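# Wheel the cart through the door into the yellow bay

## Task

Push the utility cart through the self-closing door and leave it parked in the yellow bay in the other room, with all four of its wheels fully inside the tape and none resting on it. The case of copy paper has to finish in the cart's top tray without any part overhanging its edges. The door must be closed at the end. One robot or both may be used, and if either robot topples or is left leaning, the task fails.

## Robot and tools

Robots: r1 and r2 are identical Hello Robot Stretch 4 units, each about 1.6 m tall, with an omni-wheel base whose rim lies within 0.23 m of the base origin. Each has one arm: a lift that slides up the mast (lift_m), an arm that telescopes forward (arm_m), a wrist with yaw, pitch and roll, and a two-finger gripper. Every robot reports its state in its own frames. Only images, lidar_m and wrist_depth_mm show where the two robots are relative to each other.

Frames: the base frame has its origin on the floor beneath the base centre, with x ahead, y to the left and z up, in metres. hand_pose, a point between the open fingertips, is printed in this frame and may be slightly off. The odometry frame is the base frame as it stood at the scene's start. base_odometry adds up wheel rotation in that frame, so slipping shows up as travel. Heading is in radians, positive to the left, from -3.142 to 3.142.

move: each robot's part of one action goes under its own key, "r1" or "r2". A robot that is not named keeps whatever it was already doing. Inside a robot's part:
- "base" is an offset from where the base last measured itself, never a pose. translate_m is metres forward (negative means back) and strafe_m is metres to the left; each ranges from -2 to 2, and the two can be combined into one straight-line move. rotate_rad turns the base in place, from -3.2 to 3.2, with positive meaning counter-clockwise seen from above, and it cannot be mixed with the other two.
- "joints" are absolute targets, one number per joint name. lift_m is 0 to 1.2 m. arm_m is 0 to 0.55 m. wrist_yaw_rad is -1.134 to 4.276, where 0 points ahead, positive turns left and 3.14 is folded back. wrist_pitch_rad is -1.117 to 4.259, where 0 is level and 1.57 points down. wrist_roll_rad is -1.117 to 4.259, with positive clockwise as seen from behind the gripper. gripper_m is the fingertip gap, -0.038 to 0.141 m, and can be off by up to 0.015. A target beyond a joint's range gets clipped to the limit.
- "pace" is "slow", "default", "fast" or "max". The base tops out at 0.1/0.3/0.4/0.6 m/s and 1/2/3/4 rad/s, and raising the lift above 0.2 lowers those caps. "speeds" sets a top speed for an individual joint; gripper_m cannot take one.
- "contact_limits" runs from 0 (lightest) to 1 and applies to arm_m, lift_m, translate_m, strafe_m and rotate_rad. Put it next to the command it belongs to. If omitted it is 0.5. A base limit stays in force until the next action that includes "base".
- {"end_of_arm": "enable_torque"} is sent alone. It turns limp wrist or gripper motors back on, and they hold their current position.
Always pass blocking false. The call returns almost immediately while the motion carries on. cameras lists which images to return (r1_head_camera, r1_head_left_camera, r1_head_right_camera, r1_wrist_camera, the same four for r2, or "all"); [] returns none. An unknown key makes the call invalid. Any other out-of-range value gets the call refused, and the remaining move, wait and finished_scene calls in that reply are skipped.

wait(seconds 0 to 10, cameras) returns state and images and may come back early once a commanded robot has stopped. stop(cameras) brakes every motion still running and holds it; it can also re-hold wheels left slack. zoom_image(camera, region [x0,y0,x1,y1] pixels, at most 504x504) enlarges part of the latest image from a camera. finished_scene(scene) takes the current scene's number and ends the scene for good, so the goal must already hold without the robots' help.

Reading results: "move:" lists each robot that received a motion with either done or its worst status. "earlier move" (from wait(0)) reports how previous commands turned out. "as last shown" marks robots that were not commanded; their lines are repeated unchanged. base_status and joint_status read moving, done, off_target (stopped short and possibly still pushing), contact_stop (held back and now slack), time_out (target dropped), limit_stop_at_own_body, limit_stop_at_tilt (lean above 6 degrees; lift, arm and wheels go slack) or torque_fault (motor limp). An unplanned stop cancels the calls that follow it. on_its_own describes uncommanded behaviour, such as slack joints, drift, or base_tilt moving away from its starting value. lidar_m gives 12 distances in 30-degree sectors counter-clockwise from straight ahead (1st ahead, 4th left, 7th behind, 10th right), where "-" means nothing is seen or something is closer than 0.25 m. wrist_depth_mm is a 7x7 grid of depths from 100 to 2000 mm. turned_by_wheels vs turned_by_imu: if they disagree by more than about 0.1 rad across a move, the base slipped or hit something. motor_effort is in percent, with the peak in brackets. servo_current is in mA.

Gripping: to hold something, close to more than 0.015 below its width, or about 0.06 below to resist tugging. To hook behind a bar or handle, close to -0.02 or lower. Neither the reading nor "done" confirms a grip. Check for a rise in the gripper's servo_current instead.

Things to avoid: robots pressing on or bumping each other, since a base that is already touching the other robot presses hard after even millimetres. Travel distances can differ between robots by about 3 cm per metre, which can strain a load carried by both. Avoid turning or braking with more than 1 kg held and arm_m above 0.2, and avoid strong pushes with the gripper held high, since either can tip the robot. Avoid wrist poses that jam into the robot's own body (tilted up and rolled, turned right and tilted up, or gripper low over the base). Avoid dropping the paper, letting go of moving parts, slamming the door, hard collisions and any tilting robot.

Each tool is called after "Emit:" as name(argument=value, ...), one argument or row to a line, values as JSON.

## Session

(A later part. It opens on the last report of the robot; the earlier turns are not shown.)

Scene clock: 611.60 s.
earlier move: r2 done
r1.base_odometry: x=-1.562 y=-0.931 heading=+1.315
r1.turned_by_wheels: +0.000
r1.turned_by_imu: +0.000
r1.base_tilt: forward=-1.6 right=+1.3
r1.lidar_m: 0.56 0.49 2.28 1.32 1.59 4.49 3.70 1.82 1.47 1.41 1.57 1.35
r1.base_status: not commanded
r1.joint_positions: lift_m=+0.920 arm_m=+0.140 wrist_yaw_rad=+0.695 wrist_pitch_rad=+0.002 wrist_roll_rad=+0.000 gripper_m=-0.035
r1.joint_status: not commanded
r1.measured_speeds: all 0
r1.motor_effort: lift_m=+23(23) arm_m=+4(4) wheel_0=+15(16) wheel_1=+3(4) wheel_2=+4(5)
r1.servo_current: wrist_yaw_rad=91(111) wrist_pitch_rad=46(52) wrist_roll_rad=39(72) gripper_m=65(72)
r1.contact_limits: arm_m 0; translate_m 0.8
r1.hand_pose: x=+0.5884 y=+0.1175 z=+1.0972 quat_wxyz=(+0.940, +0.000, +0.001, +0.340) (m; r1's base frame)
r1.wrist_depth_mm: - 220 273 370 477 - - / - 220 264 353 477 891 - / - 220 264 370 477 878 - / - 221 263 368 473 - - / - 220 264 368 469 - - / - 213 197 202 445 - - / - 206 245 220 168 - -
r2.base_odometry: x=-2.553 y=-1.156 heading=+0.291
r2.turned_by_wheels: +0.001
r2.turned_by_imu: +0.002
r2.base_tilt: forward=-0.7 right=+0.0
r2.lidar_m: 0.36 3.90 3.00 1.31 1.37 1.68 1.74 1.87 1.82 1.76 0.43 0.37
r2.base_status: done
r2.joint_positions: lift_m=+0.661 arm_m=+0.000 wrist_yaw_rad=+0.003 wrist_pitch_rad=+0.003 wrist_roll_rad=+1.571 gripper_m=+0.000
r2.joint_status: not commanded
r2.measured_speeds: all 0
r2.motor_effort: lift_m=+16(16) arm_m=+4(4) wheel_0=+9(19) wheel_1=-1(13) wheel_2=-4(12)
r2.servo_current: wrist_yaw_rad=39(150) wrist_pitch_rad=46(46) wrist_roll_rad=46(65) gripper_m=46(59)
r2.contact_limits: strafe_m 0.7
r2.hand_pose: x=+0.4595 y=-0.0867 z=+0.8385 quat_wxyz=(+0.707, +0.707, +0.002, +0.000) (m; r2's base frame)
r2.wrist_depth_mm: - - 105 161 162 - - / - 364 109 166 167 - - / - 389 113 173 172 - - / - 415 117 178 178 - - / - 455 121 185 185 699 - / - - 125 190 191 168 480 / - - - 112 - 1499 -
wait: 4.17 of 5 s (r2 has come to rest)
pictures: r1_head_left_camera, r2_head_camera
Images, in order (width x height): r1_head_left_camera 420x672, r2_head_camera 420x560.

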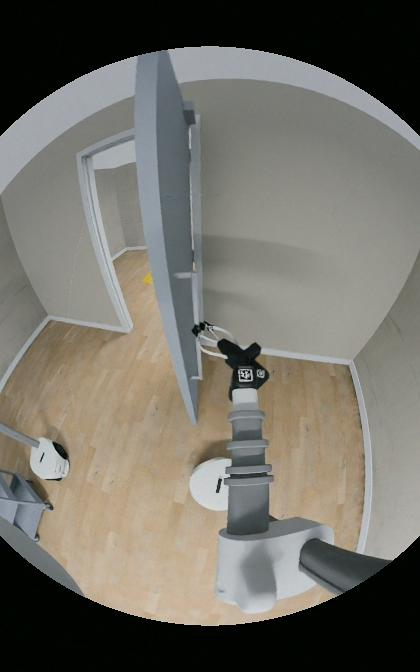

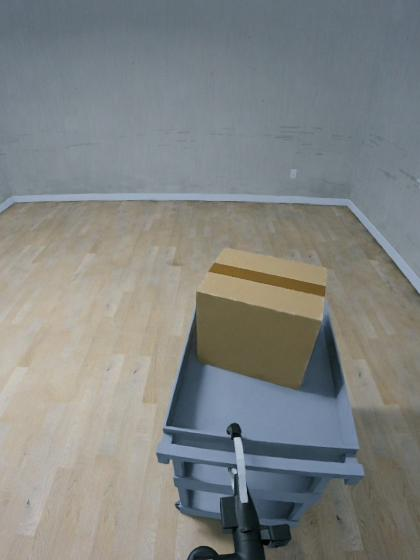

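Emit:
move(
  blocking=false,
  r2={"base":{"strafe_m":0.5,"translate_m":0.0},"pace":"slow","contact_limits":{"strafe_m":0.7}},
  cameras=[],
)

Emit:
wait(
  seconds=7,
  cameras=["r1_head_left_camera","r1_head_camera","r2_head_camera","r2_head_left_camera","r2_head_right_camera"],
)

Scene clock: 634.53 s.
move: r2 moving
r1: as last shown
r1.lidar_m: 0.57 0.47 2.28 1.32 1.58 4.50 3.70 1.83 1.43 1.43 1.59 1.35
r1.motor_effort: lift_m=+23(23) arm_m=+4(4) wheel_0=+15(16) wheel_1=+3(3) wheel_2=+4(5)
r1.servo_current: wrist_yaw_rad=78(98) wrist_pitch_rad=46(46) wrist_roll_rad=39(52) gripper_m=65(72)
r1.contact_limits: arm_m 0; translate_m 0.8
r1.wrist_depth_mm: - 220 272 370 477 - - / - 220 264 355 477 878 - / - 220 264 368 473 904 - / - 221 264 368 473 - - / - 220 263 366 469 - - / - 213 197 202 442 - - / - 206 246 219 168 - -
r2.base_odometry: x=-2.557 y=-1.143 heading=+0.290
r2.turned_by_wheels: +0.000
r2.turned_by_imu: +0.000
r2.base_tilt: forward=-0.7 right=+0.1
r2.lidar_m: 0.36 3.88 3.01 1.32 1.36 1.66 1.74 1.88 1.83 1.79 0.42 0.37
r2.base_status: translate_m moving; strafe_m moving
r2.joint_positions: lift_m=+0.661 arm_m=+0.000 wrist_yaw_rad=+0.003 wrist_pitch_rad=+0.003 wrist_roll_rad=+1.571 gripper_m=+0.000
r2.joint_status: not commanded
r2.measured_speeds: translate_m=+0.000 strafe_m=+0.055 rotate_rad=+0.002 lift_m=+0.000 arm_m=+0.000 wrist_yaw_rad=+0.000 wrist_pitch_rad=+0.000 wrist_roll_rad=+0.000
r2.motor_effort: lift_m=+16(16) arm_m=+4(4) wheel_0=-10(10) wheel_1=+9(10) wheel_2=-1(3)
r2.servo_current: wrist_yaw_rad=52(59) wrist_pitch_rad=39(46) wrist_roll_rad=39(59) gripper_m=46(52)
r2.contact_limits: strafe_m 0.7
r2.hand_pose: x=+0.4595 y=-0.0867 z=+0.8385 quat_wxyz=(+0.707, +0.707, +0.002, +0.000) (m; r2's base frame)
r2.wrist_depth_mm: - - 107 164 163 - - / - 368 111 168 169 - - / - 389 114 175 174 - - / - 418 118 179 180 - - / - 459 123 186 185 707 - / - - 126 191 192 167 488 / - - - 112 - 1618 -
pictures: none
No camera images: "cameras" was empty.

Scene clock: 640.20 s.
earlier move: r2 done
r1.base_odometry: x=-1.562 y=-0.931 heading=+1.315
r1.turned_by_wheels: +0.000
r1.turned_by_imu: +0.000
r1.base_tilt: forward=-1.6 right=+1.3
r1.lidar_m: 0.58 0.51 2.30 0.82 0.88 4.48 3.70 1.86 1.46 1.43 1.59 1.35
r1.base_status: not commanded
r1.joint_positions: lift_m=+0.920 arm_m=+0.140 wrist_yaw_rad=+0.695 wrist_pitch_rad=+0.002 wrist_roll_rad=+0.000 gripper_m=-0.035
r1.joint_status: not commanded
r1.measured_speeds: all 0
r1.motor_effort: lift_m=+23(23) arm_m=+4(4) wheel_0=+15(16) wheel_1=+3(4) wheel_2=+4(5)
r1.servo_current: wrist_yaw_rad=72(111) wrist_pitch_rad=39(52) wrist_roll_rad=46(65) gripper_m=65(72)
r1.contact_limits: arm_m 0; translate_m 0.8
r1.hand_pose: x=+0.5884 y=+0.1175 z=+1.0972 quat_wxyz=(+0.940, +0.000, +0.001, +0.340) (m; r1's base frame)
r1.wrist_depth_mm: - 220 273 370 480 - - / - 220 264 353 477 878 - / - 221 264 368 473 891 - / - 221 264 368 469 - - / - 220 263 368 469 - - / - 213 196 203 445 - - / - 206 245 220 169 - -
r2.base_odometry: x=-2.695 y=-0.678 heading=+0.289
r2.turned_by_wheels: -0.001
r2.turned_by_imu: -0.008
r2.base_tilt: forward=-0.7 right=+0.1
r2.lidar_m: 0.41 3.24 2.48 0.87 0.85 1.07 1.75 1.82 2.34 2.26 0.32 0.32
r2.base_status: done
r2.joint_positions: lift_m=+0.661 arm_m=+0.000 wrist_yaw_rad=-0.022 wrist_pitch_rad=+0.003 wrist_roll_rad=+1.567 gripper_m=+0.000
r2.joint_status: not commanded
r2.measured_speeds: all 0
r2.on_its_own: wrist_yaw_rad is at rest, and its servo_current (130 mA) is outside its rest range (0 to 104 mA)
r2.motor_effort: lift_m=+16(16) arm_m=+4(4) wheel_0=-11(23) wheel_1=+1(10) wheel_2=-6(8)
r2.servo_current: wrist_yaw_rad=130(137) wrist_pitch_rad=39(52) wrist_roll_rad=59(59) gripper_m=39(59)
r2.contact_limits: strafe_m 0.7
r2.hand_pose: x=+0.4573 y=-0.0937 z=+0.8385 quat_wxyz=(+0.708, +0.706, -0.007, -0.009) (m; r2's base frame)
r2.wrist_depth_mm: 334 - - 121 121 - - / - 375 - 133 136 - - / - 452 - 151 148 597 - / - - - 166 166 1661 484 / - - 104 189 189 1661 1205 / - - 121 220 212 162 1138 / - - - 112 - 287 -
wait: 5.67 of 7 s (r2 has come to rest)
pictures: r1_head_camera, r1_head_left_camera, r2_head_camera, r2_head_left_camera, r2_head_right_camera
Images, in order (width x height): r1_head_camera 420x560, r1_head_left_camera 420x672, r2_head_camera 420x560, r2_head_left_camera 420x672, r2_head_right_camera 420x672.

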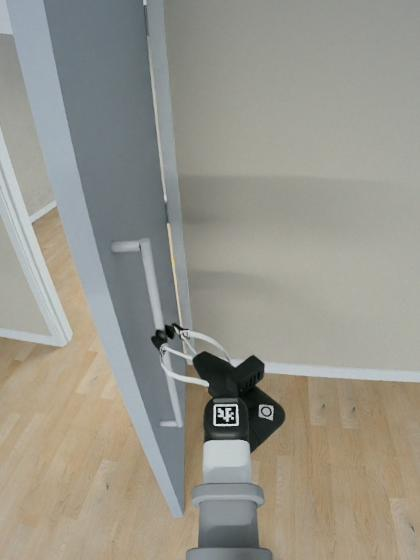

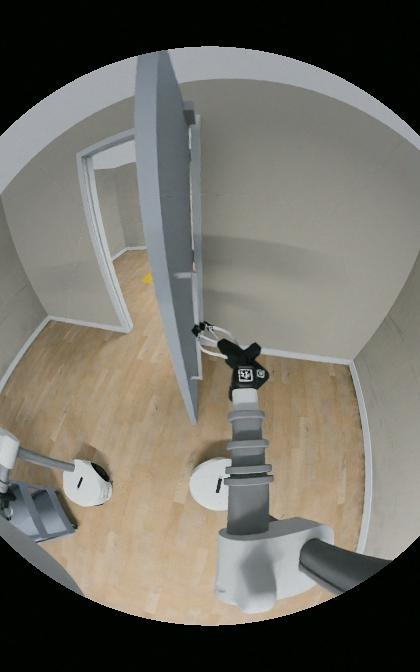

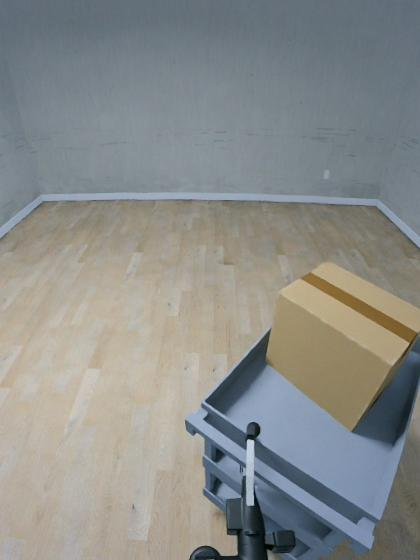

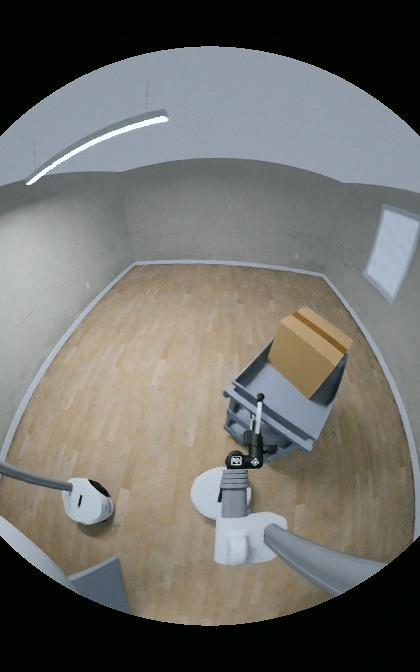

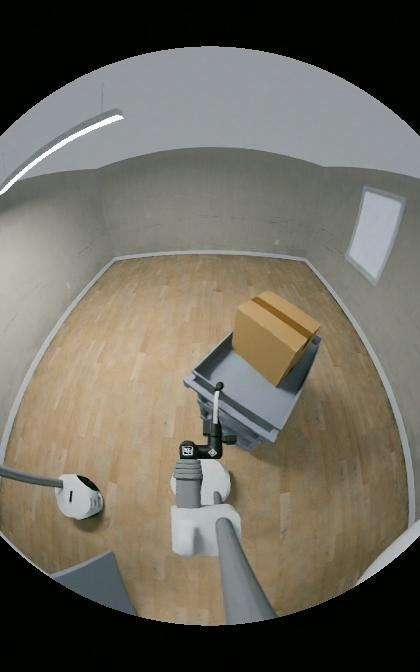

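Emit:
move(
  blocking=false,
  r2={"base":{"strafe_m":0.2,"translate_m":0.7},"pace":"slow","contact_limits":{"translate_m":0.7}},
  cameras=[],
)

Emit:
wait(
  seconds=9,
  cameras=["r1_head_left_camera","r2_head_left_camera"],
)

Emit:
move(
  blocking=false,
  r2={"base":{"strafe_m":0.5,"translate_m":0.0},"pace":"slow","contact_limits":{"strafe_m":0.7}},
  cameras=[],
)

Emit:
wait(
  seconds=7,
  cameras=["r1_head_left_camera","r2_head_left_camera"],
)

Scene clock: 651.13 s.
move: r2 moving
r1: as last shown
r1.base_tilt: forward=-1.6 right=+1.2
r1.lidar_m: 0.58 0.51 2.32 0.83 0.86 4.50 3.71 1.81 1.46 1.45 1.59 1.34
r1.motor_effort: lift_m=+23(23) arm_m=+4(4) wheel_0=+15(15) wheel_1=+3(3) wheel_2=+4(5)
r1.servo_current: wrist_yaw_rad=91(98) wrist_pitch_rad=39(46) wrist_roll_rad=39(52) gripper_m=65(72)
r1.contact_limits: arm_m 0; translate_m 0.8
r1.wrist_depth_mm: - 220 273 370 480 - - / - 220 264 353 477 891 - / - 220 264 368 473 891 - / - 221 264 368 469 - - / - 220 262 366 473 - - / - 214 197 203 445 - - / - 206 245 219 169 - -
r2.base_odometry: x=-2.685 y=-0.670 heading=+0.288
r2.turned_by_wheels: -0.001
r2.turned_by_imu: -0.001
r2.base_tilt: forward=-0.7 right=+0.1
r2.lidar_m: 0.42 3.26 2.49 0.87 0.83 1.05 1.73 1.84 2.34 2.26 0.28 0.33
r2.base_status: translate_m moving; strafe_m moving
r2.joint_positions: lift_m=+0.661 arm_m=+0.000 wrist_yaw_rad=-0.022 wrist_pitch_rad=+0.003 wrist_roll_rad=+1.567 gripper_m=+0.000
r2.joint_status: not commanded
r2.measured_speeds: translate_m=+0.049 strafe_m=+0.014 rotate_rad=+0.002 lift_m=+0.000 arm_m=+0.000 wrist_yaw_rad=+0.000 wrist_pitch_rad=+0.000 wrist_roll_rad=+0.000
r2.motor_effort: lift_m=+16(16) arm_m=+4(4) wheel_0=+5(10) wheel_1=+4(6) wheel_2=-22(23)
r2.servo_current: wrist_yaw_rad=124(143) wrist_pitch_rad=39(46) wrist_roll_rad=52(59) gripper_m=46(59)
r2.contact_limits: translate_m 0.7
r2.hand_pose: x=+0.4573 y=-0.0938 z=+0.8385 quat_wxyz=(+0.708, +0.706, -0.007, -0.009) (m; r2's base frame)
r2.wrist_depth_mm: 338 - - 120 120 - - / - 375 - 132 135 - - / - 452 - 150 147 585 - / - - - 165 165 1661 480 / - - - 189 189 1618 1205 / - - 120 220 213 162 1138 / - - - 112 - 287 -
pictures: none
No camera images: "cameras" was empty.

Scene clock: 659.17 s.
earlier move: r2 done
r1.base_odometry: x=-1.562 y=-0.931 heading=+1.315
r1.turned_by_wheels: +0.000
r1.turned_by_imu: -0.001
r1.base_tilt: forward=-1.6 right=+1.3
r1.lidar_m: 0.54 0.51 2.30 3.26 1.08 1.06 3.69 1.83 1.46 1.44 1.58 1.33
r1.base_status: not commanded
r1.joint_positions: lift_m=+0.920 arm_m=+0.140 wrist_yaw_rad=+0.695 wrist_pitch_rad=+0.002 wrist_roll_rad=+0.000 gripper_m=-0.035
r1.joint_status: not commanded
r1.measured_speeds: all 0
r1.motor_effort: lift_m=+23(23) arm_m=+4(4) wheel_0=+15(16) wheel_1=+3(4) wheel_2=+4(5)
r1.servo_current: wrist_yaw_rad=98(111) wrist_pitch_rad=39(52) wrist_roll_rad=39(72) gripper_m=65(72)
r1.contact_limits: arm_m 0; translate_m 0.8
r1.hand_pose: x=+0.5884 y=+0.1175 z=+1.0972 quat_wxyz=(+0.940, +0.000, +0.001, +0.340) (m; r1's base frame)
r1.wrist_depth_mm: - 220 272 373 477 - - / - 220 264 355 473 891 - / - 221 264 370 473 891 - / - 221 264 368 473 - - / - 220 263 368 469 - - / - 213 196 203 445 - - / - 206 246 219 168 - -
r2.base_odometry: x=-2.082 y=-0.286 heading=+0.290
r2.turned_by_wheels: +0.002
r2.turned_by_imu: +0.004
r2.base_tilt: forward=-0.7 right=+0.1
r2.lidar_m: 0.35 2.92 2.24 2.18 1.12 1.05 1.94 2.57 2.54 2.49 0.46 0.36
r2.base_status: done
r2.joint_positions: lift_m=+0.661 arm_m=+0.000 wrist_yaw_rad=+0.001 wrist_pitch_rad=+0.003 wrist_roll_rad=+1.571 gripper_m=+0.000
r2.joint_status: not commanded
r2.measured_speeds: all 0
r2.motor_effort: lift_m=+15(16) arm_m=+4(4) wheel_0=+6(13) wheel_1=+6(10) wheel_2=-7(24)
r2.servo_current: wrist_yaw_rad=46(143) wrist_pitch_rad=46(46) wrist_roll_rad=52(65) gripper_m=46(59)
r2.contact_limits: translate_m 0.7
r2.hand_pose: x=+0.4593 y=-0.0873 z=+0.8385 quat_wxyz=(+0.707, +0.707, +0.001, -0.001) (m; r2's base frame)
r2.wrist_depth_mm: - 355 108 166 165 - - / - 370 111 169 170 - - / - 392 115 175 175 - - / - 421 119 179 180 - - / - 452 123 186 185 699 - / - - 126 191 191 166 477 / - - - 112 - 1661 -
wait: 8.03 of 9 s (r2 has come to rest)
pictures: r1_head_left_camera, r2_head_left_camera
Images, in order (width x height): r1_head_left_camera 420x672, r2_head_left_camera 420x672.

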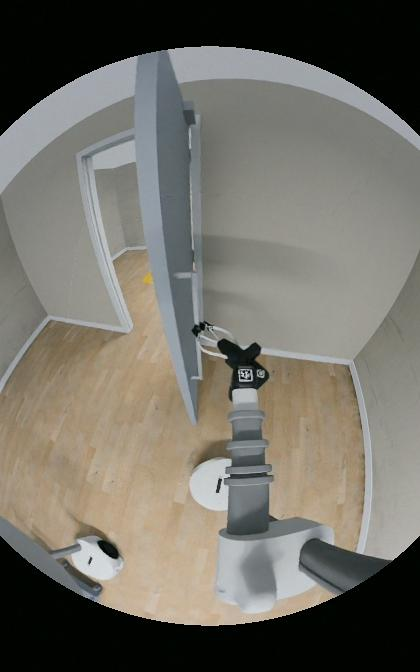

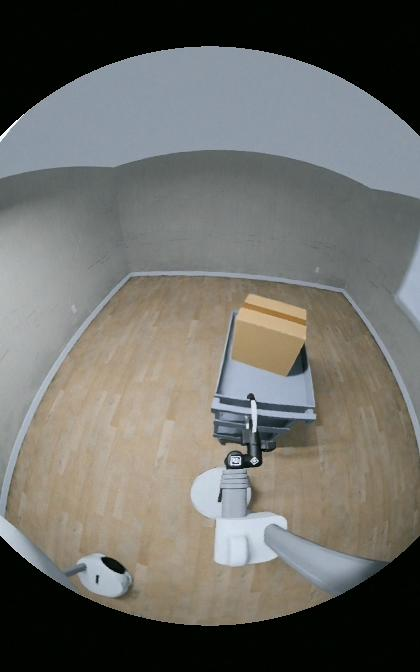

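Scene clock: 659.67 s.
move: r2 moving
r1: as last shown
r1.turned_by_imu: +0.000
r1.base_tilt: forward=-1.6 right=+1.2
r1.lidar_m: 0.57 0.52 2.27 3.26 1.08 1.08 3.74 1.86 1.46 1.43 1.60 1.32
r1.motor_effort: lift_m=+23(23) arm_m=+4(4) wheel_0=+15(16) wheel_1=+3(3) wheel_2=+4(5)
r1.servo_current: wrist_yaw_rad=91(104) wrist_pitch_rad=39(52) wrist_roll_rad=33(65) gripper_m=65(65)
r1.contact_limits: arm_m 0; translate_m 0.8
r1.wrist_depth_mm: - 221 273 370 477 - - / - 220 264 353 477 878 - / - 221 264 370 473 878 - / - 221 264 366 473 - - / - 220 263 368 469 - - / - 214 197 202 445 - - / - 205 245 219 168 - -
r2.base_odometry: x=-2.086 y=-0.273 heading=+0.289
r2.turned_by_wheels: +0.000
r2.turned_by_imu: +0.000
r2.base_tilt: forward=-0.7 right=+0.1
r2.lidar_m: 0.34 2.86 2.19 2.17 1.11 1.03 1.88 2.55 2.55 2.52 0.45 0.38
r2.base_status: translate_m moving; strafe_m moving
r2.joint_positions: lift_m=+0.661 arm_m=+0.000 wrist_yaw_rad=-0.001 wrist_pitch_rad=+0.003 wrist_roll_rad=+1.571 gripper_m=+0.000
r2.joint_status: not commanded
r2.measured_speeds: translate_m=+0.000 strafe_m=+0.055 rotate_rad=-0.001 lift_m=+0.000 arm_m=+0.000 wrist_yaw_rad=-0.020 wrist_pitch_rad=+0.000 wrist_roll_rad=+0.000
r2.motor_effort: lift_m=+15(15) arm_m=+3(4) wheel_0=-11(11) wheel_1=+6(10) wheel_2=-1(7)
r2.servo_current: wrist_yaw_rad=46(59) wrist_pitch_rad=39(46) wrist_roll_rad=46(59) gripper_m=46(52)
r2.contact_limits: strafe_m 0.7
r2.hand_pose: x=+0.4592 y=-0.0876 z=+0.8385 quat_wxyz=(+0.707, +0.707, +0.001, -0.001) (m; r2's base frame)
r2.wrist_depth_mm: - - 112 169 169 - - / - 373 115 173 173 - - / - 394 118 178 177 - - / - 418 121 182 183 - - / - 455 125 186 188 715 - / - - 128 191 193 167 480 / - - - 112 - 1618 -
pictures: none
No camera images: "cameras" was empty.

Scene clock: 665.30 s.
earlier move: r2 done
r1.base_odometry: x=-1.562 y=-0.931 heading=+1.315
r1.turned_by_wheels: +0.000
r1.turned_by_imu: +0.000
r1.base_tilt: forward=-1.6 right=+1.3
r1.lidar_m: 0.57 0.50 2.30 3.28 3.61 0.84 0.92 1.83 1.45 1.43 1.59 1.36
r1.base_status: not commanded
r1.joint_positions: lift_m=+0.920 arm_m=+0.140 wrist_yaw_rad=+0.695 wrist_pitch_rad=+0.002 wrist_roll_rad=+0.000 gripper_m=-0.035
r1.joint_status: not commanded
r1.measured_speeds: all 0
r1.motor_effort: lift_m=+23(23) arm_m=+4(4) wheel_0=+15(16) wheel_1=+3(4) wheel_2=+4(5)
r1.servo_current: wrist_yaw_rad=85(111) wrist_pitch_rad=39(52) wrist_roll_rad=46(72) gripper_m=65(72)
r1.contact_limits: arm_m 0; translate_m 0.8
r1.hand_pose: x=+0.5884 y=+0.1175 z=+1.0972 quat_wxyz=(+0.940, +0.000, +0.001, +0.340) (m; r1's base frame)
r1.wrist_depth_mm: - 220 272 370 477 - - / - 220 264 353 477 878 - / - 221 264 370 473 878 - / - 220 264 368 473 - - / - 220 263 366 469 - - / - 213 197 203 442 - - / - 205 245 219 168 - -
r2.base_odometry: x=-2.224 y=+0.193 heading=+0.289
r2.turned_by_wheels: +0.000
r2.turned_by_imu: -0.004
r2.base_tilt: forward=-0.7 right=+0.1
r2.lidar_m: 0.39 2.30 1.74 1.68 1.80 0.83 0.86 2.62 3.06 3.00 0.34 0.33
r2.base_status: done
r2.joint_positions: lift_m=+0.661 arm_m=+0.000 wrist_yaw_rad=-0.013 wrist_pitch_rad=+0.003 wrist_roll_rad=+1.568 gripper_m=+0.000
r2.joint_status: not commanded
r2.measured_speeds: all 0
r2.motor_effort: lift_m=+15(15) arm_m=-3(4) wheel_0=-10(19) wheel_1=+1(10) wheel_2=-1(7)
r2.servo_current: wrist_yaw_rad=85(85) wrist_pitch_rad=39(46) wrist_roll_rad=46(59) gripper_m=46(59)
r2.contact_limits: strafe_m 0.7
r2.hand_pose: x=+0.4582 y=-0.0911 z=+0.8385 quat_wxyz=(+0.708, +0.706, -0.003, -0.006) (m; r2's base frame)
r2.wrist_depth_mm: 334 334 - 129 131 - - / - 368 - 143 140 - - / - 421 - 153 153 - - / - - - 167 167 1661 517 / - - 108 185 185 1576 452 / - - 122 203 202 160 1138 / - - - 112 - 285 -
wait: 5.63 of 7 s (r2 has come to rest)
pictures: r1_head_left_camera, r2_head_left_camera
Images, in order (width x height): r1_head_left_camera 420x672, r2_head_left_camera 420x672.

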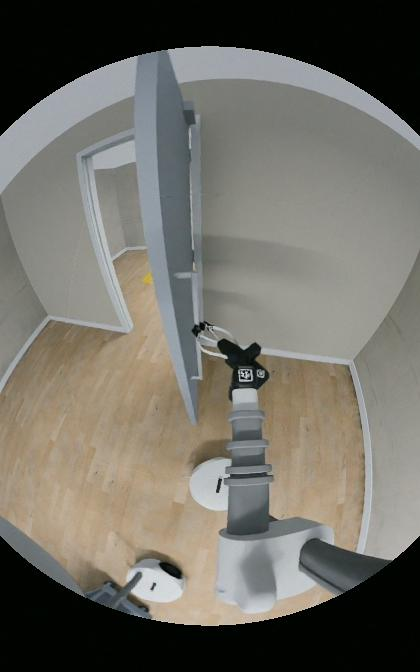

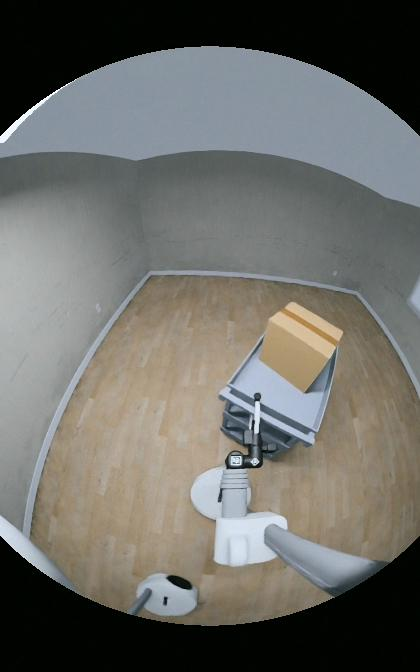

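Emit:
move(
  blocking=false,
  r2={"base":{"strafe_m":-0.35,"translate_m":0.3},"pace":"slow","contact_limits":{"translate_m":0.7}},
  cameras=[],
)

Emit:
wait(
  seconds=8,
  cameras=["r1_head_left_camera","r2_head_left_camera","r2_head_right_camera","r2_head_camera"],
)

Scene clock: 672.87 s.
move: r2 moving
r1: as last shown
r1.base_tilt: forward=-1.6 right=+1.2
r1.lidar_m: 0.55 0.52 2.27 3.28 3.59 0.86 0.92 1.83 1.44 1.42 1.59 1.34
r1.motor_effort: lift_m=+23(23) arm_m=+4(4) wheel_0=+15(16) wheel_1=+3(3) wheel_2=+4(5)
r1.servo_current: wrist_yaw_rad=72(98) wrist_pitch_rad=33(46) wrist_roll_rad=39(59) gripper_m=65(65)
r1.contact_limits: arm_m 0; translate_m 0.8
r1.wrist_depth_mm: - 221 272 373 480 - - / - 220 264 353 477 891 - / - 221 264 368 477 891 - / - 221 264 368 469 - - / - 221 262 366 469 - - / - 214 196 203 445 - - / - 204 245 219 169 - -
r2.base_odometry: x=-2.214 y=+0.186 heading=+0.288
r2.turned_by_wheels: -0.001
r2.turned_by_imu: +0.000
r2.base_tilt: forward=-0.7 right=+0.0
r2.lidar_m: 0.39 2.29 1.74 1.69 1.82 0.86 0.87 2.62 3.07 2.99 0.32 0.32
r2.base_status: translate_m moving; strafe_m moving
r2.joint_positions: lift_m=+0.661 arm_m=+0.000 wrist_yaw_rad=-0.013 wrist_pitch_rad=+0.003 wrist_roll_rad=+1.567 gripper_m=+0.000
r2.joint_status: not commanded
r2.measured_speeds: translate_m=+0.032 strafe_m=-0.038 rotate_rad=-0.002 lift_m=+0.000 arm_m=+0.000 wrist_yaw_rad=+0.000 wrist_pitch_rad=+0.000 wrist_roll_rad=+0.000
r2.motor_effort: lift_m=+15(15) arm_m=+1(4) wheel_0=+12(12) wheel_1=-6(7) wheel_2=-18(18)
r2.servo_current: wrist_yaw_rad=78(85) wrist_pitch_rad=46(46) wrist_roll_rad=52(59) gripper_m=52(52)
r2.contact_limits: translate_m 0.7
r2.hand_pose: x=+0.4581 y=-0.0911 z=+0.8385 quat_wxyz=(+0.708, +0.706, -0.003, -0.006) (m; r2's base frame)
r2.wrist_depth_mm: 334 334 - 128 131 - - / - 364 - 139 139 - - / - 415 - 151 151 - - / - - - 166 166 1464 504 / - - 105 183 184 1661 452 / - - 120 206 202 163 1138 / - - - 112 272 287 -
pictures: none
No camera images: "cameras" was empty.

Scene clock: 678.23 s.
earlier move: r2 done
r1.base_odometry: x=-1.562 y=-0.931 heading=+1.315
r1.turned_by_wheels: +0.000
r1.turned_by_imu: +0.000
r1.base_tilt: forward=-1.6 right=+1.3
r1.lidar_m: 0.58 0.51 2.28 3.27 3.60 1.25 3.69 1.84 1.44 1.43 1.58 1.34
r1.base_status: not commanded
r1.joint_positions: lift_m=+0.920 arm_m=+0.140 wrist_yaw_rad=+0.695 wrist_pitch_rad=+0.002 wrist_roll_rad=+0.000 gripper_m=-0.035
r1.joint_status: not commanded
r1.measured_speeds: all 0
r1.motor_effort: lift_m=+23(23) arm_m=+4(4) wheel_0=+16(16) wheel_1=+3(4) wheel_2=+4(5)
r1.servo_current: wrist_yaw_rad=91(111) wrist_pitch_rad=52(52) wrist_roll_rad=46(78) gripper_m=65(72)
r1.contact_limits: arm_m 0; translate_m 0.8
r1.hand_pose: x=+0.5884 y=+0.1175 z=+1.0972 quat_wxyz=(+0.940, +0.000, +0.001, +0.340) (m; r1's base frame)
r1.wrist_depth_mm: - 220 273 370 480 - - / - 220 264 355 477 878 - / - 221 264 368 477 891 - / - 221 264 368 473 - - / - 220 262 368 469 - - / - 214 196 203 445 - - / - 205 245 220 168 - -
r2.base_odometry: x=-1.837 y=-0.057 heading=+0.289
r2.turned_by_wheels: +0.001
r2.turned_by_imu: +0.006
r2.base_tilt: forward=-0.7 right=+0.1
r2.lidar_m: 0.30 0.35 2.06 2.00 2.16 1.26 1.81 2.86 2.75 2.65 2.80 0.41
r2.base_status: done
r2.joint_positions: lift_m=+0.661 arm_m=+0.000 wrist_yaw_rad=+0.008 wrist_pitch_rad=+0.003 wrist_roll_rad=+1.573 gripper_m=+0.000
r2.joint_status: not commanded
r2.measured_speeds: all 0
r2.motor_effort: lift_m=+15(15) arm_m=+4(4) wheel_0=+10(17) wheel_1=-4(8) wheel_2=-3(18)
r2.servo_current: wrist_yaw_rad=46(85) wrist_pitch_rad=46(46) wrist_roll_rad=39(65) gripper_m=46(59)
r2.contact_limits: translate_m 0.7
r2.hand_pose: x=+0.4600 y=-0.0851 z=+0.8385 quat_wxyz=(+0.706, +0.708, +0.004, +0.002) (m; r2's base frame)
r2.wrist_depth_mm: - - - 216 220 1708 - / - - 148 210 211 1983 - / - - 144 205 206 - - / - 413 139 199 200 - - / - 415 135 195 194 - - / - 421 133 189 191 167 - / - 424 421 112 186 591 -
wait: 5.37 of 8 s (r2 has come to rest)
pictures: r1_head_left_camera, r2_head_camera, r2_head_left_camera, r2_head_right_camera
Images, in order (width x height): r1_head_left_camera 420x672, r2_head_camera 420x560, r2_head_left_camera 420x672, r2_head_right_camera 420x672.

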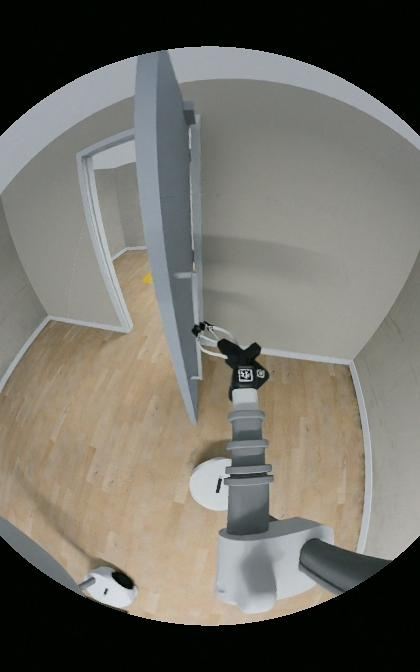

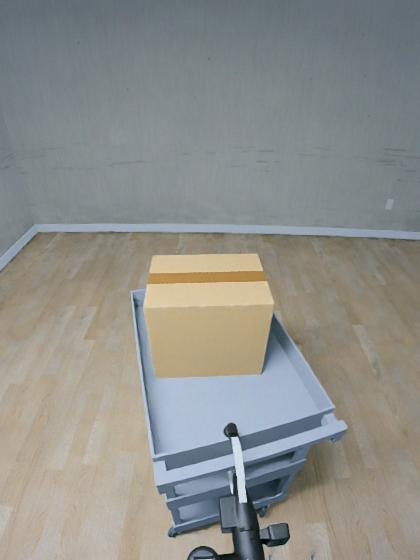

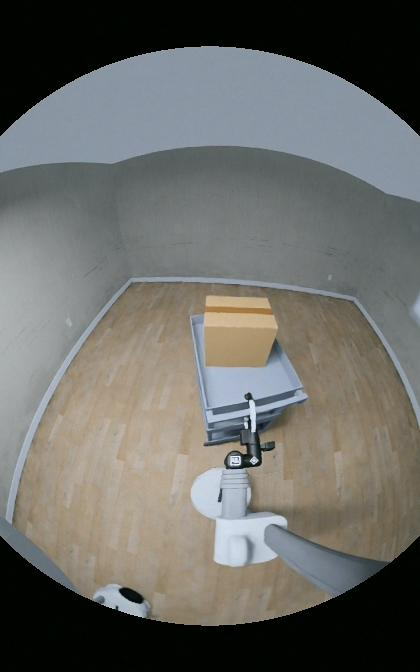

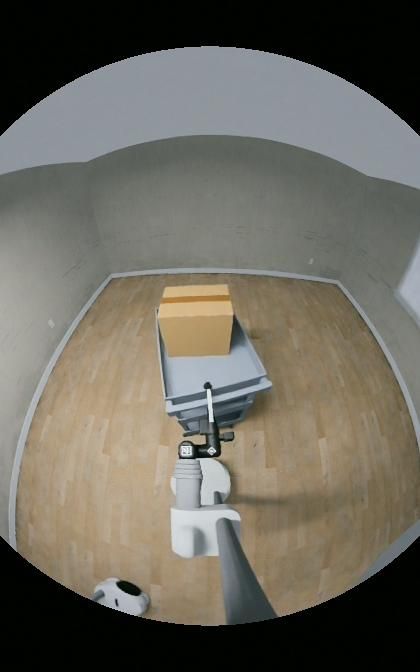

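Emit:
move(
  blocking=false,
  r2={"base":{"strafe_m":-0.25,"translate_m":-0.6},"pace":"slow","contact_limits":{"translate_m":0.7}},
  cameras=[],
)

Emit:
wait(
  seconds=9,
  cameras=["r1_head_left_camera","r2_head_left_camera","r2_head_camera"],
)

Scene clock: 685.73 s.
move: r2 moving
r1: as last shown
r1.base_tilt: forward=-1.6 right=+1.2
r1.lidar_m: 0.54 0.51 2.25 3.26 3.59 1.22 3.68 1.85 1.45 1.42 1.58 1.31
r1.motor_effort: lift_m=+23(23) arm_m=+4(4) wheel_0=+15(16) wheel_1=+3(3) wheel_2=+4(4)
r1.servo_current: wrist_yaw_rad=98(111) wrist_pitch_rad=46(46) wrist_roll_rad=46(65) gripper_m=59(72)
r1.contact_limits: arm_m 0; translate_m 0.8
r1.wrist_depth_mm: - 220 272 370 477 - - / - 221 264 355 477 891 - / - 221 263 368 473 891 - / - 220 264 368 469 - - / - 220 263 368 473 - - / - 213 197 202 442 - - / - 206 245 219 168 - -
r2.base_odometry: x=-1.847 y=-0.065 heading=+0.290
r2.turned_by_wheels: +0.001
r2.turned_by_imu: +0.001
r2.base_tilt: forward=-0.7 right=+0.0
r2.lidar_m: 0.31 0.34 2.08 2.01 2.17 1.21 1.78 2.84 2.74 2.67 2.83 0.41
r2.base_status: translate_m moving; strafe_m moving
r2.joint_positions: lift_m=+0.661 arm_m=+0.000 wrist_yaw_rad=+0.011 wrist_pitch_rad=+0.003 wrist_roll_rad=+1.573 gripper_m=+0.000
r2.joint_status: not commanded
r2.measured_speeds: translate_m=-0.049 strafe_m=-0.020 rotate_rad=-0.004 lift_m=+0.000 arm_m=+0.000 wrist_yaw_rad=+0.000 wrist_pitch_rad=+0.000 wrist_roll_rad=+0.000
r2.motor_effort: lift_m=+15(15) arm_m=+1(4) wheel_0=+5(10) wheel_1=-8(8) wheel_2=+17(18)
r2.servo_current: wrist_yaw_rad=65(72) wrist_pitch_rad=39(46) wrist_roll_rad=46(52) gripper_m=52(52)
r2.contact_limits: translate_m 0.7
r2.hand_pose: x=+0.4602 y=-0.0843 z=+0.8385 quat_wxyz=(+0.706, +0.708, +0.005, +0.003) (m; r2's base frame)
r2.wrist_depth_mm: - - - 215 218 1708 - / - - 147 210 212 1921 - / - 413 143 205 204 - - / - 413 139 199 199 - - / - 415 135 194 195 - - / - 421 132 190 191 166 - / - 421 421 112 186 597 -
pictures: none
No camera images: "cameras" was empty.

Scene clock: 692.93 s.
earlier move: r2 done
r1.base_odometry: x=-1.562 y=-0.931 heading=+1.315
r1.turned_by_wheels: +0.000
r1.turned_by_imu: +0.000
r1.base_tilt: forward=-1.6 right=+1.3
r1.lidar_m: 0.57 0.50 2.28 3.27 0.94 1.35 3.70 1.82 1.43 1.42 1.61 1.35
r1.base_status: not commanded
r1.joint_positions: lift_m=+0.920 arm_m=+0.140 wrist_yaw_rad=+0.695 wrist_pitch_rad=+0.002 wrist_roll_rad=+0.000 gripper_m=-0.035
r1.joint_status: not commanded
r1.measured_speeds: all 0
r1.motor_effort: lift_m=+23(23) arm_m=+4(4) wheel_0=+15(16) wheel_1=+3(4) wheel_2=+4(5)
r1.servo_current: wrist_yaw_rad=98(117) wrist_pitch_rad=39(52) wrist_roll_rad=46(72) gripper_m=59(72)
r1.contact_limits: arm_m 0; translate_m 0.8
r1.hand_pose: x=+0.5884 y=+0.1175 z=+1.0972 quat_wxyz=(+0.940, +0.000, +0.001, +0.340) (m; r1's base frame)
r1.wrist_depth_mm: - 221 272 368 477 - - / - 221 264 353 477 878 - / - 221 264 368 473 891 - / - 220 264 368 473 - - / - 220 264 366 473 - - / - 213 196 202 442 - - / - 206 246 219 168 - -
r2.base_odometry: x=-2.340 y=-0.468 heading=+0.289
r2.turned_by_wheels: -0.001
r2.turned_by_imu: +0.000
r2.base_tilt: forward=-0.7 right=+0.1
r2.lidar_m: 0.32 3.11 2.37 2.29 0.93 1.00 2.10 2.23 2.42 2.38 2.54 0.40
r2.base_status: done
r2.joint_positions: lift_m=+0.661 arm_m=+0.000 wrist_yaw_rad=+0.003 wrist_pitch_rad=+0.003 wrist_roll_rad=+1.573 gripper_m=+0.000
r2.joint_status: not commanded
r2.measured_speeds: all 0
r2.motor_effort: lift_m=+15(16) arm_m=-3(4) wheel_0=-5(11) wheel_1=-5(9) wheel_2=+6(19)
r2.servo_current: wrist_yaw_rad=52(85) wrist_pitch_rad=46(52) wrist_roll_rad=59(65) gripper_m=52(59)
r2.contact_limits: translate_m 0.7
r2.hand_pose: x=+0.4595 y=-0.0867 z=+0.8385 quat_wxyz=(+0.706, +0.708, +0.002, +0.000) (m; r2's base frame)
r2.wrist_depth_mm: - - - 214 215 1661 - / - - 146 208 211 1983 - / - 410 142 204 204 - - / - 413 138 200 198 - - / - 418 135 194 195 - - / - 421 132 190 189 164 - / - 424 421 112 - 634 -
wait: 7.20 of 9 s (r2 has come to rest)
pictures: r1_head_left_camera, r2_head_camera, r2_head_left_camera
Images, in order (width x height): r1_head_left_camera 420x672, r2_head_camera 420x560, r2_head_left_camera 420x672.

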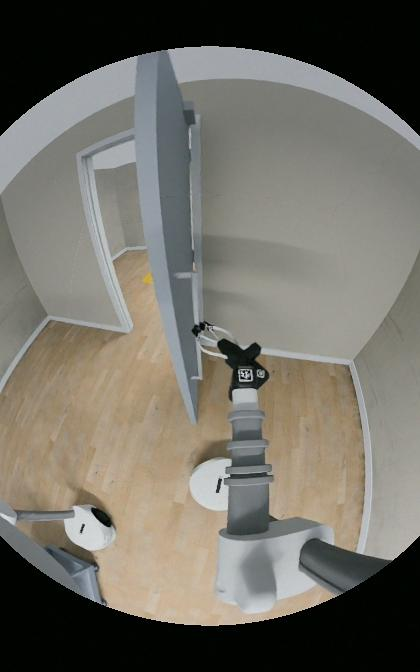

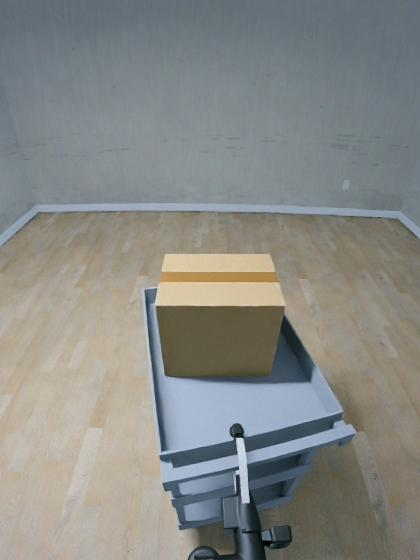

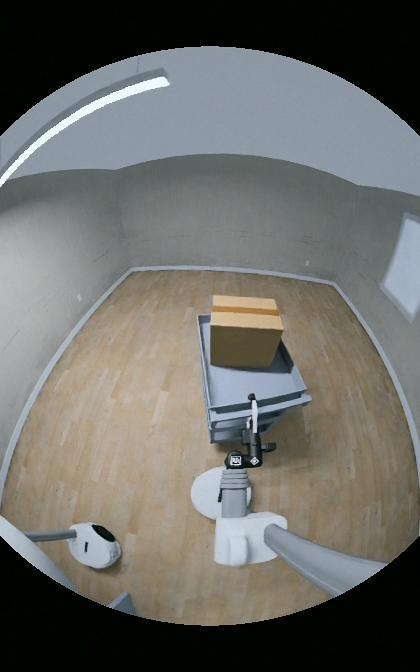

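Emit:
move(
  blocking=false,
  r2={"base":{"translate_m":-0.6,"strafe_m":0.08},"pace":"slow","contact_limits":{"translate_m":0.7}},
  cameras=[],
)

Emit:
wait(
  seconds=8,
  cameras=["r1_head_left_camera","r1_head_camera","r2_head_left_camera","r2_head_camera"],
)

Scene clock: 703.57 s.
move: r2 moving
r1: as last shown
r1.lidar_m: 0.53 0.51 2.25 3.25 0.91 1.33 3.71 1.84 1.46 1.41 1.59 1.35
r1.motor_effort: lift_m=+23(23) arm_m=+4(4) wheel_0=+15(16) wheel_1=+3(3) wheel_2=+4(5)
r1.servo_current: wrist_yaw_rad=91(104) wrist_pitch_rad=46(46) wrist_roll_rad=46(52) gripper_m=72(72)
r1.contact_limits: arm_m 0; translate_m 0.8
r1.wrist_depth_mm: - 220 273 370 477 - - / - 220 264 353 473 891 - / - 220 264 368 473 878 - / - 220 263 366 473 - - / - 220 263 366 469 - - / - 214 197 203 445 - - / - 205 246 219 168 - -
r2.base_odometry: x=-2.353 y=-0.470 heading=+0.288
r2.turned_by_wheels: -0.001
r2.turned_by_imu: +0.000
r2.base_tilt: forward=-0.7 right=+0.1
r2.lidar_m: 0.31 3.10 2.36 2.30 0.91 1.01 2.07 2.22 2.46 2.37 2.51 0.40
r2.base_status: translate_m moving; strafe_m moving
r2.joint_positions: lift_m=+0.661 arm_m=+0.000 wrist_yaw_rad=+0.001 wrist_pitch_rad=+0.003 wrist_roll_rad=+1.573 gripper_m=+0.000
r2.joint_status: not commanded
r2.measured_speeds: translate_m=-0.051 strafe_m=+0.006 rotate_rad=-0.004 lift_m=+0.000 arm_m=+0.000 wrist_yaw_rad=-0.019 wrist_pitch_rad=+0.000 wrist_roll_rad=+0.000
r2.motor_effort: lift_m=+15(15) arm_m=-3(4) wheel_0=-11(11) wheel_1=-7(8) wheel_2=+11(12)
r2.servo_current: wrist_yaw_rad=52(52) wrist_pitch_rad=39(46) wrist_roll_rad=33(59) gripper_m=52(52)
r2.contact_limits: translate_m 0.7
r2.hand_pose: x=+0.4594 y=-0.0871 z=+0.8385 quat_wxyz=(+0.706, +0.708, +0.001, -0.001) (m; r2's base frame)
r2.wrist_depth_mm: - - - 214 215 1708 - / - - 146 208 210 1983 - / - 413 410 204 205 - - / - 415 138 198 199 - - / - 418 135 195 195 - - / - 421 132 190 190 164 - / - 427 424 112 - 640 -
pictures: none
No camera images: "cameras" was empty.

Scene clock: 710.40 s.
earlier move: r2 done
r1.base_odometry: x=-1.562 y=-0.931 heading=+1.315
r1.turned_by_wheels: +0.000
r1.turned_by_imu: +0.000
r1.base_tilt: forward=-1.6 right=+1.2
r1.lidar_m: 0.53 0.53 2.25 0.64 0.75 4.50 3.73 1.83 1.44 1.44 1.59 1.34
r1.base_status: not commanded
r1.joint_positions: lift_m=+0.920 arm_m=+0.140 wrist_yaw_rad=+0.695 wrist_pitch_rad=+0.002 wrist_roll_rad=+0.000 gripper_m=-0.035
r1.joint_status: not commanded
r1.measured_speeds: all 0
r1.motor_effort: lift_m=+23(23) arm_m=+4(4) wheel_0=+15(16) wheel_1=+3(4) wheel_2=+4(5)
r1.servo_current: wrist_yaw_rad=72(117) wrist_pitch_rad=46(52) wrist_roll_rad=59(72) gripper_m=65(78)
r1.contact_limits: arm_m 0; translate_m 0.8
r1.hand_pose: x=+0.5884 y=+0.1175 z=+1.0972 quat_wxyz=(+0.940, +0.000, +0.001, +0.340) (m; r1's base frame)
r1.wrist_depth_mm: - 220 273 370 477 - - / - 220 264 353 477 891 - / - 222 264 368 469 891 - / - 221 264 368 469 - - / - 220 264 366 469 - - / - 213 197 202 442 - - / - 205 246 219 168 - -
r2.base_odometry: x=-2.938 y=-0.561 heading=+0.287
r2.turned_by_wheels: -0.001
r2.turned_by_imu: -0.005
r2.base_tilt: forward=-0.7 right=+0.1
r2.lidar_m: 0.38 3.06 2.34 0.61 0.67 0.76 1.68 1.60 2.32 2.42 0.37 0.36
r2.base_status: done
r2.joint_positions: lift_m=+0.661 arm_m=+0.000 wrist_yaw_rad=-0.012 wrist_pitch_rad=+0.003 wrist_roll_rad=+1.568 gripper_m=+0.000
r2.joint_status: not commanded
r2.measured_speeds: all 0
r2.motor_effort: lift_m=+15(16) arm_m=-3(4) wheel_0=-15(19) wheel_1=-8(10) wheel_2=+1(12)
r2.servo_current: wrist_yaw_rad=72(85) wrist_pitch_rad=39(52) wrist_roll_rad=46(65) gripper_m=52(59)
r2.contact_limits: translate_m 0.7
r2.hand_pose: x=+0.4582 y=-0.0910 z=+0.8385 quat_wxyz=(+0.708, +0.706, -0.003, -0.005) (m; r2's base frame)
r2.wrist_depth_mm: 343 338 - 150 148 - - / - 364 - 156 156 - - / - 399 103 164 164 - - / - 442 108 172 174 707 - / - - 117 183 184 609 508 / - - 123 193 194 160 433 / - - - 112 - 1708 1118
wait: 6.83 of 8 s (r2 has come to rest)
pictures: r1_head_camera, r1_head_left_camera, r2_head_camera, r2_head_left_camera
Images, in order (width x height): r1_head_camera 420x560, r1_head_left_camera 420x672, r2_head_camera 420x560, r2_head_left_camera 420x672.

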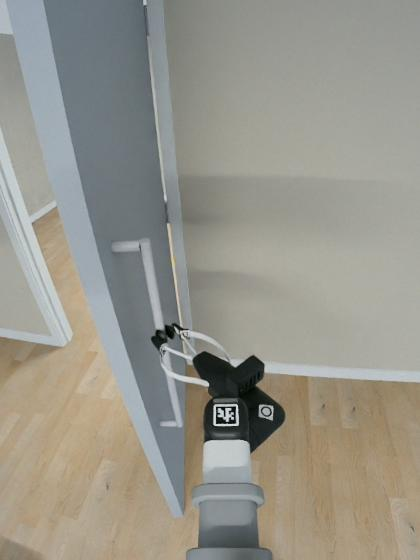

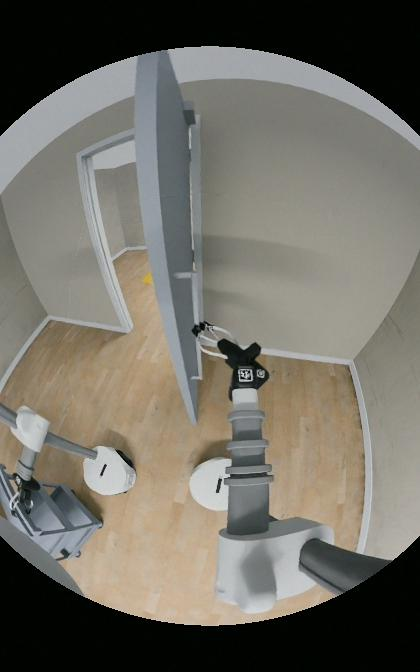

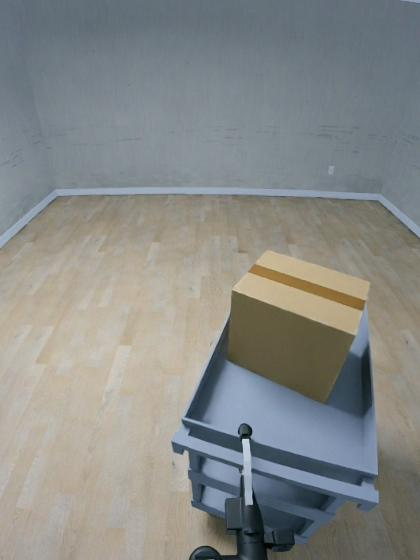

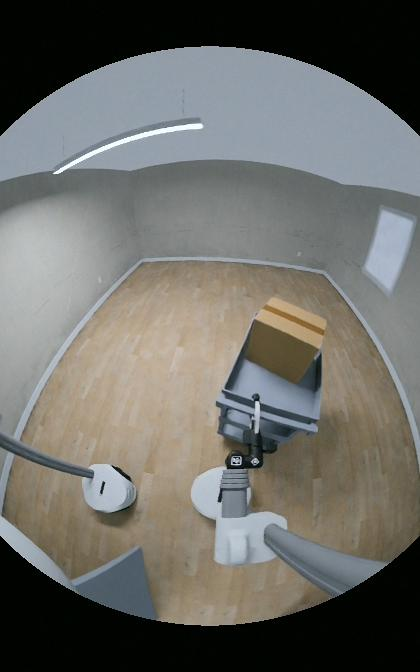

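Emit:
move(
  blocking=false,
  r2={"base":{"translate_m":-0.4,"strafe_m":-0.27},"pace":"slow","contact_limits":{"translate_m":0.7}},
  cameras=[],
)

Emit:
wait(
  seconds=8,
  cameras=["r1_head_left_camera","r1_head_camera","r2_head_left_camera","r2_head_camera"],
)

Scene clock: 715.93 s.
move: r2 moving
r1: as last shown
r1.lidar_m: 0.56 0.51 2.31 0.63 0.81 4.49 3.69 1.83 1.46 1.44 1.55 1.34
r1.motor_effort: lift_m=+23(23) arm_m=+4(4) wheel_0=+15(16) wheel_1=+3(3) wheel_2=+4(4)
r1.servo_current: wrist_yaw_rad=85(98) wrist_pitch_rad=46(52) wrist_roll_rad=46(59) gripper_m=59(72)
r1.contact_limits: arm_m 0; translate_m 0.8
r1.wrist_depth_mm: - 220 272 373 480 - - / - 221 263 355 477 891 - / - 220 264 368 473 891 - / - 220 264 368 473 - - / - 220 263 366 469 - - / - 214 196 203 442 - - / - 206 245 220 168 - -
r2.base_odometry: x=-2.947 y=-0.572 heading=+0.287
r2.turned_by_wheels: +0.000
r2.turned_by_imu: +0.000
r2.base_tilt: forward=-0.7 right=+0.0
r2.lidar_m: 0.39 3.03 2.32 0.62 0.69 0.77 1.67 1.58 2.29 2.43 0.39 0.34
r2.base_status: translate_m moving; strafe_m moving
r2.joint_positions: lift_m=+0.661 arm_m=+0.000 wrist_yaw_rad=-0.012 wrist_pitch_rad=+0.003 wrist_roll_rad=+1.568 gripper_m=+0.000
r2.joint_status: not commanded
r2.measured_speeds: translate_m=-0.044 strafe_m=-0.030 rotate_rad=+0.003 lift_m=+0.000 arm_m=+0.000 wrist_yaw_rad=+0.000 wrist_pitch_rad=+0.000 wrist_roll_rad=+0.000
r2.motor_effort: lift_m=+15(15) arm_m=-3(4) wheel_0=-4(11) wheel_1=-12(12) wheel_2=+8(9)
r2.servo_current: wrist_yaw_rad=72(85) wrist_pitch_rad=39(46) wrist_roll_rad=46(65) gripper_m=46(52)
r2.contact_limits: translate_m 0.7
r2.hand_pose: x=+0.4582 y=-0.0910 z=+0.8385 quat_wxyz=(+0.708, +0.706, -0.003, -0.005) (m; r2's base frame)
r2.wrist_depth_mm: 343 336 - 150 148 - - / - 364 - 156 157 - - / - 397 103 164 164 - - / - 436 108 172 174 715 - / - - 117 183 183 621 512 / - - 123 193 193 161 439 / - - - 112 - 1708 1042
pictures: none
No camera images: "cameras" was empty.

Scene clock: 721.43 s.
earlier move: r2 done
r1.base_odometry: x=-1.562 y=-0.931 heading=+1.315
r1.turned_by_wheels: +0.000
r1.turned_by_imu: +0.000
r1.base_tilt: forward=-1.6 right=+1.2
r1.lidar_m: 0.57 0.51 0.90 0.96 1.04 4.51 3.73 1.83 1.44 1.42 1.58 1.33
r1.base_status: not commanded
r1.joint_positions: lift_m=+0.920 arm_m=+0.140 wrist_yaw_rad=+0.695 wrist_pitch_rad=+0.002 wrist_roll_rad=+0.000 gripper_m=-0.035
r1.joint_status: not commanded
r1.measured_speeds: all 0
r1.motor_effort: lift_m=+23(23) arm_m=+4(4) wheel_0=+15(16) wheel_1=+3(4) wheel_2=+4(5)
r1.servo_current: wrist_yaw_rad=78(111) wrist_pitch_rad=46(52) wrist_roll_rad=72(72) gripper_m=59(72)
r1.contact_limits: arm_m 0; translate_m 0.8
r1.hand_pose: x=+0.5884 y=+0.1175 z=+1.0972 quat_wxyz=(+0.940, +0.000, +0.001, +0.340) (m; r1's base frame)
r1.wrist_depth_mm: - 220 273 370 477 - - / - 221 264 355 473 891 - / - 221 263 368 473 891 - / - 220 264 368 469 - - / - 220 263 366 469 - - / - 214 197 202 445 - - / - 205 245 219 168 - -
r2.base_odometry: x=-3.245 y=-0.933 heading=+0.289
r2.turned_by_wheels: +0.002
r2.turned_by_imu: +0.004
r2.base_tilt: forward=-0.7 right=+0.0
r2.lidar_m: 0.34 0.38 0.93 0.82 0.81 1.04 1.13 1.21 1.74 2.14 2.26 0.36
r2.base_status: done
r2.joint_positions: lift_m=+0.661 arm_m=+0.000 wrist_yaw_rad=+0.009 wrist_pitch_rad=+0.003 wrist_roll_rad=+1.572 gripper_m=+0.000
r2.joint_status: not commanded
r2.measured_speeds: all 0
r2.motor_effort: lift_m=+15(15) arm_m=-4(4) wheel_0=+10(15) wheel_1=-3(12) wheel_2=+9(14)
r2.servo_current: wrist_yaw_rad=65(85) wrist_pitch_rad=33(52) wrist_roll_rad=46(65) gripper_m=52(59)
r2.contact_limits: translate_m 0.7
r2.hand_pose: x=+0.4601 y=-0.0847 z=+0.8385 quat_wxyz=(+0.707, +0.707, +0.004, +0.002) (m; r2's base frame)
r2.wrist_depth_mm: - - 131 192 192 1808 - / - - 131 191 191 - - / - 397 130 191 190 - - / - 413 129 191 190 - - / - 424 129 190 190 - - / - 436 129 189 189 167 - / - - 445 112 - 1499 -
wait: 5.50 of 8 s (r2 has come to rest)
pictures: r1_head_camera, r1_head_left_camera, r2_head_camera, r2_head_left_camera
Images, in order (width x height): r1_head_camera 420x560, r1_head_left_camera 420x672, r2_head_camera 420x560, r2_head_left_camera 420x672.

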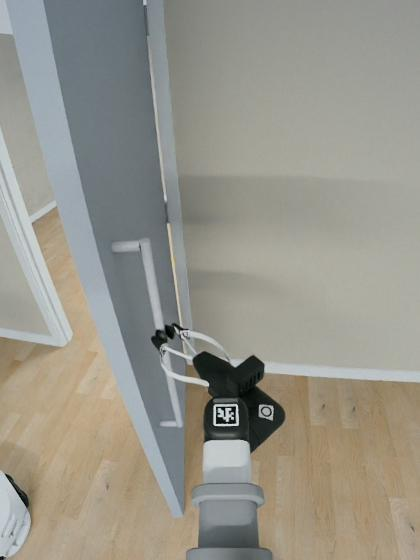

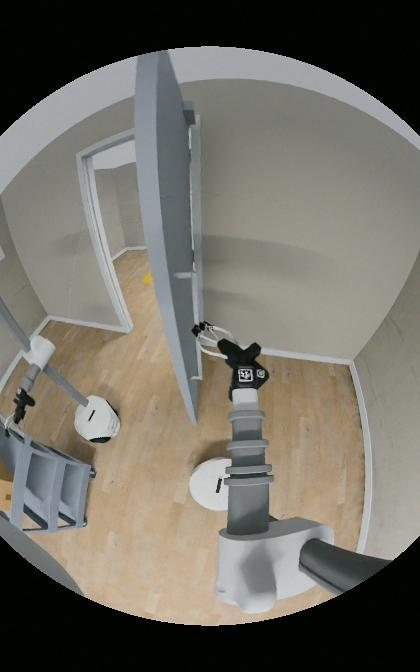

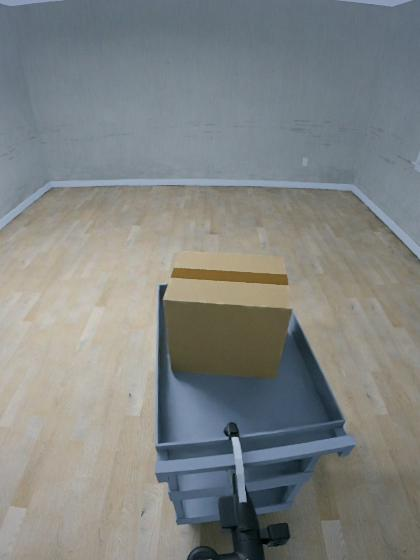

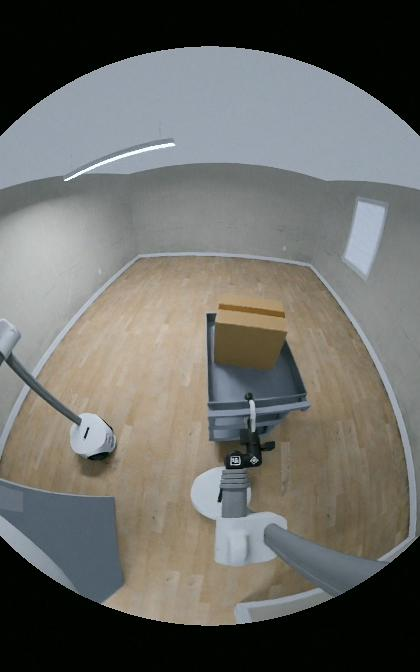

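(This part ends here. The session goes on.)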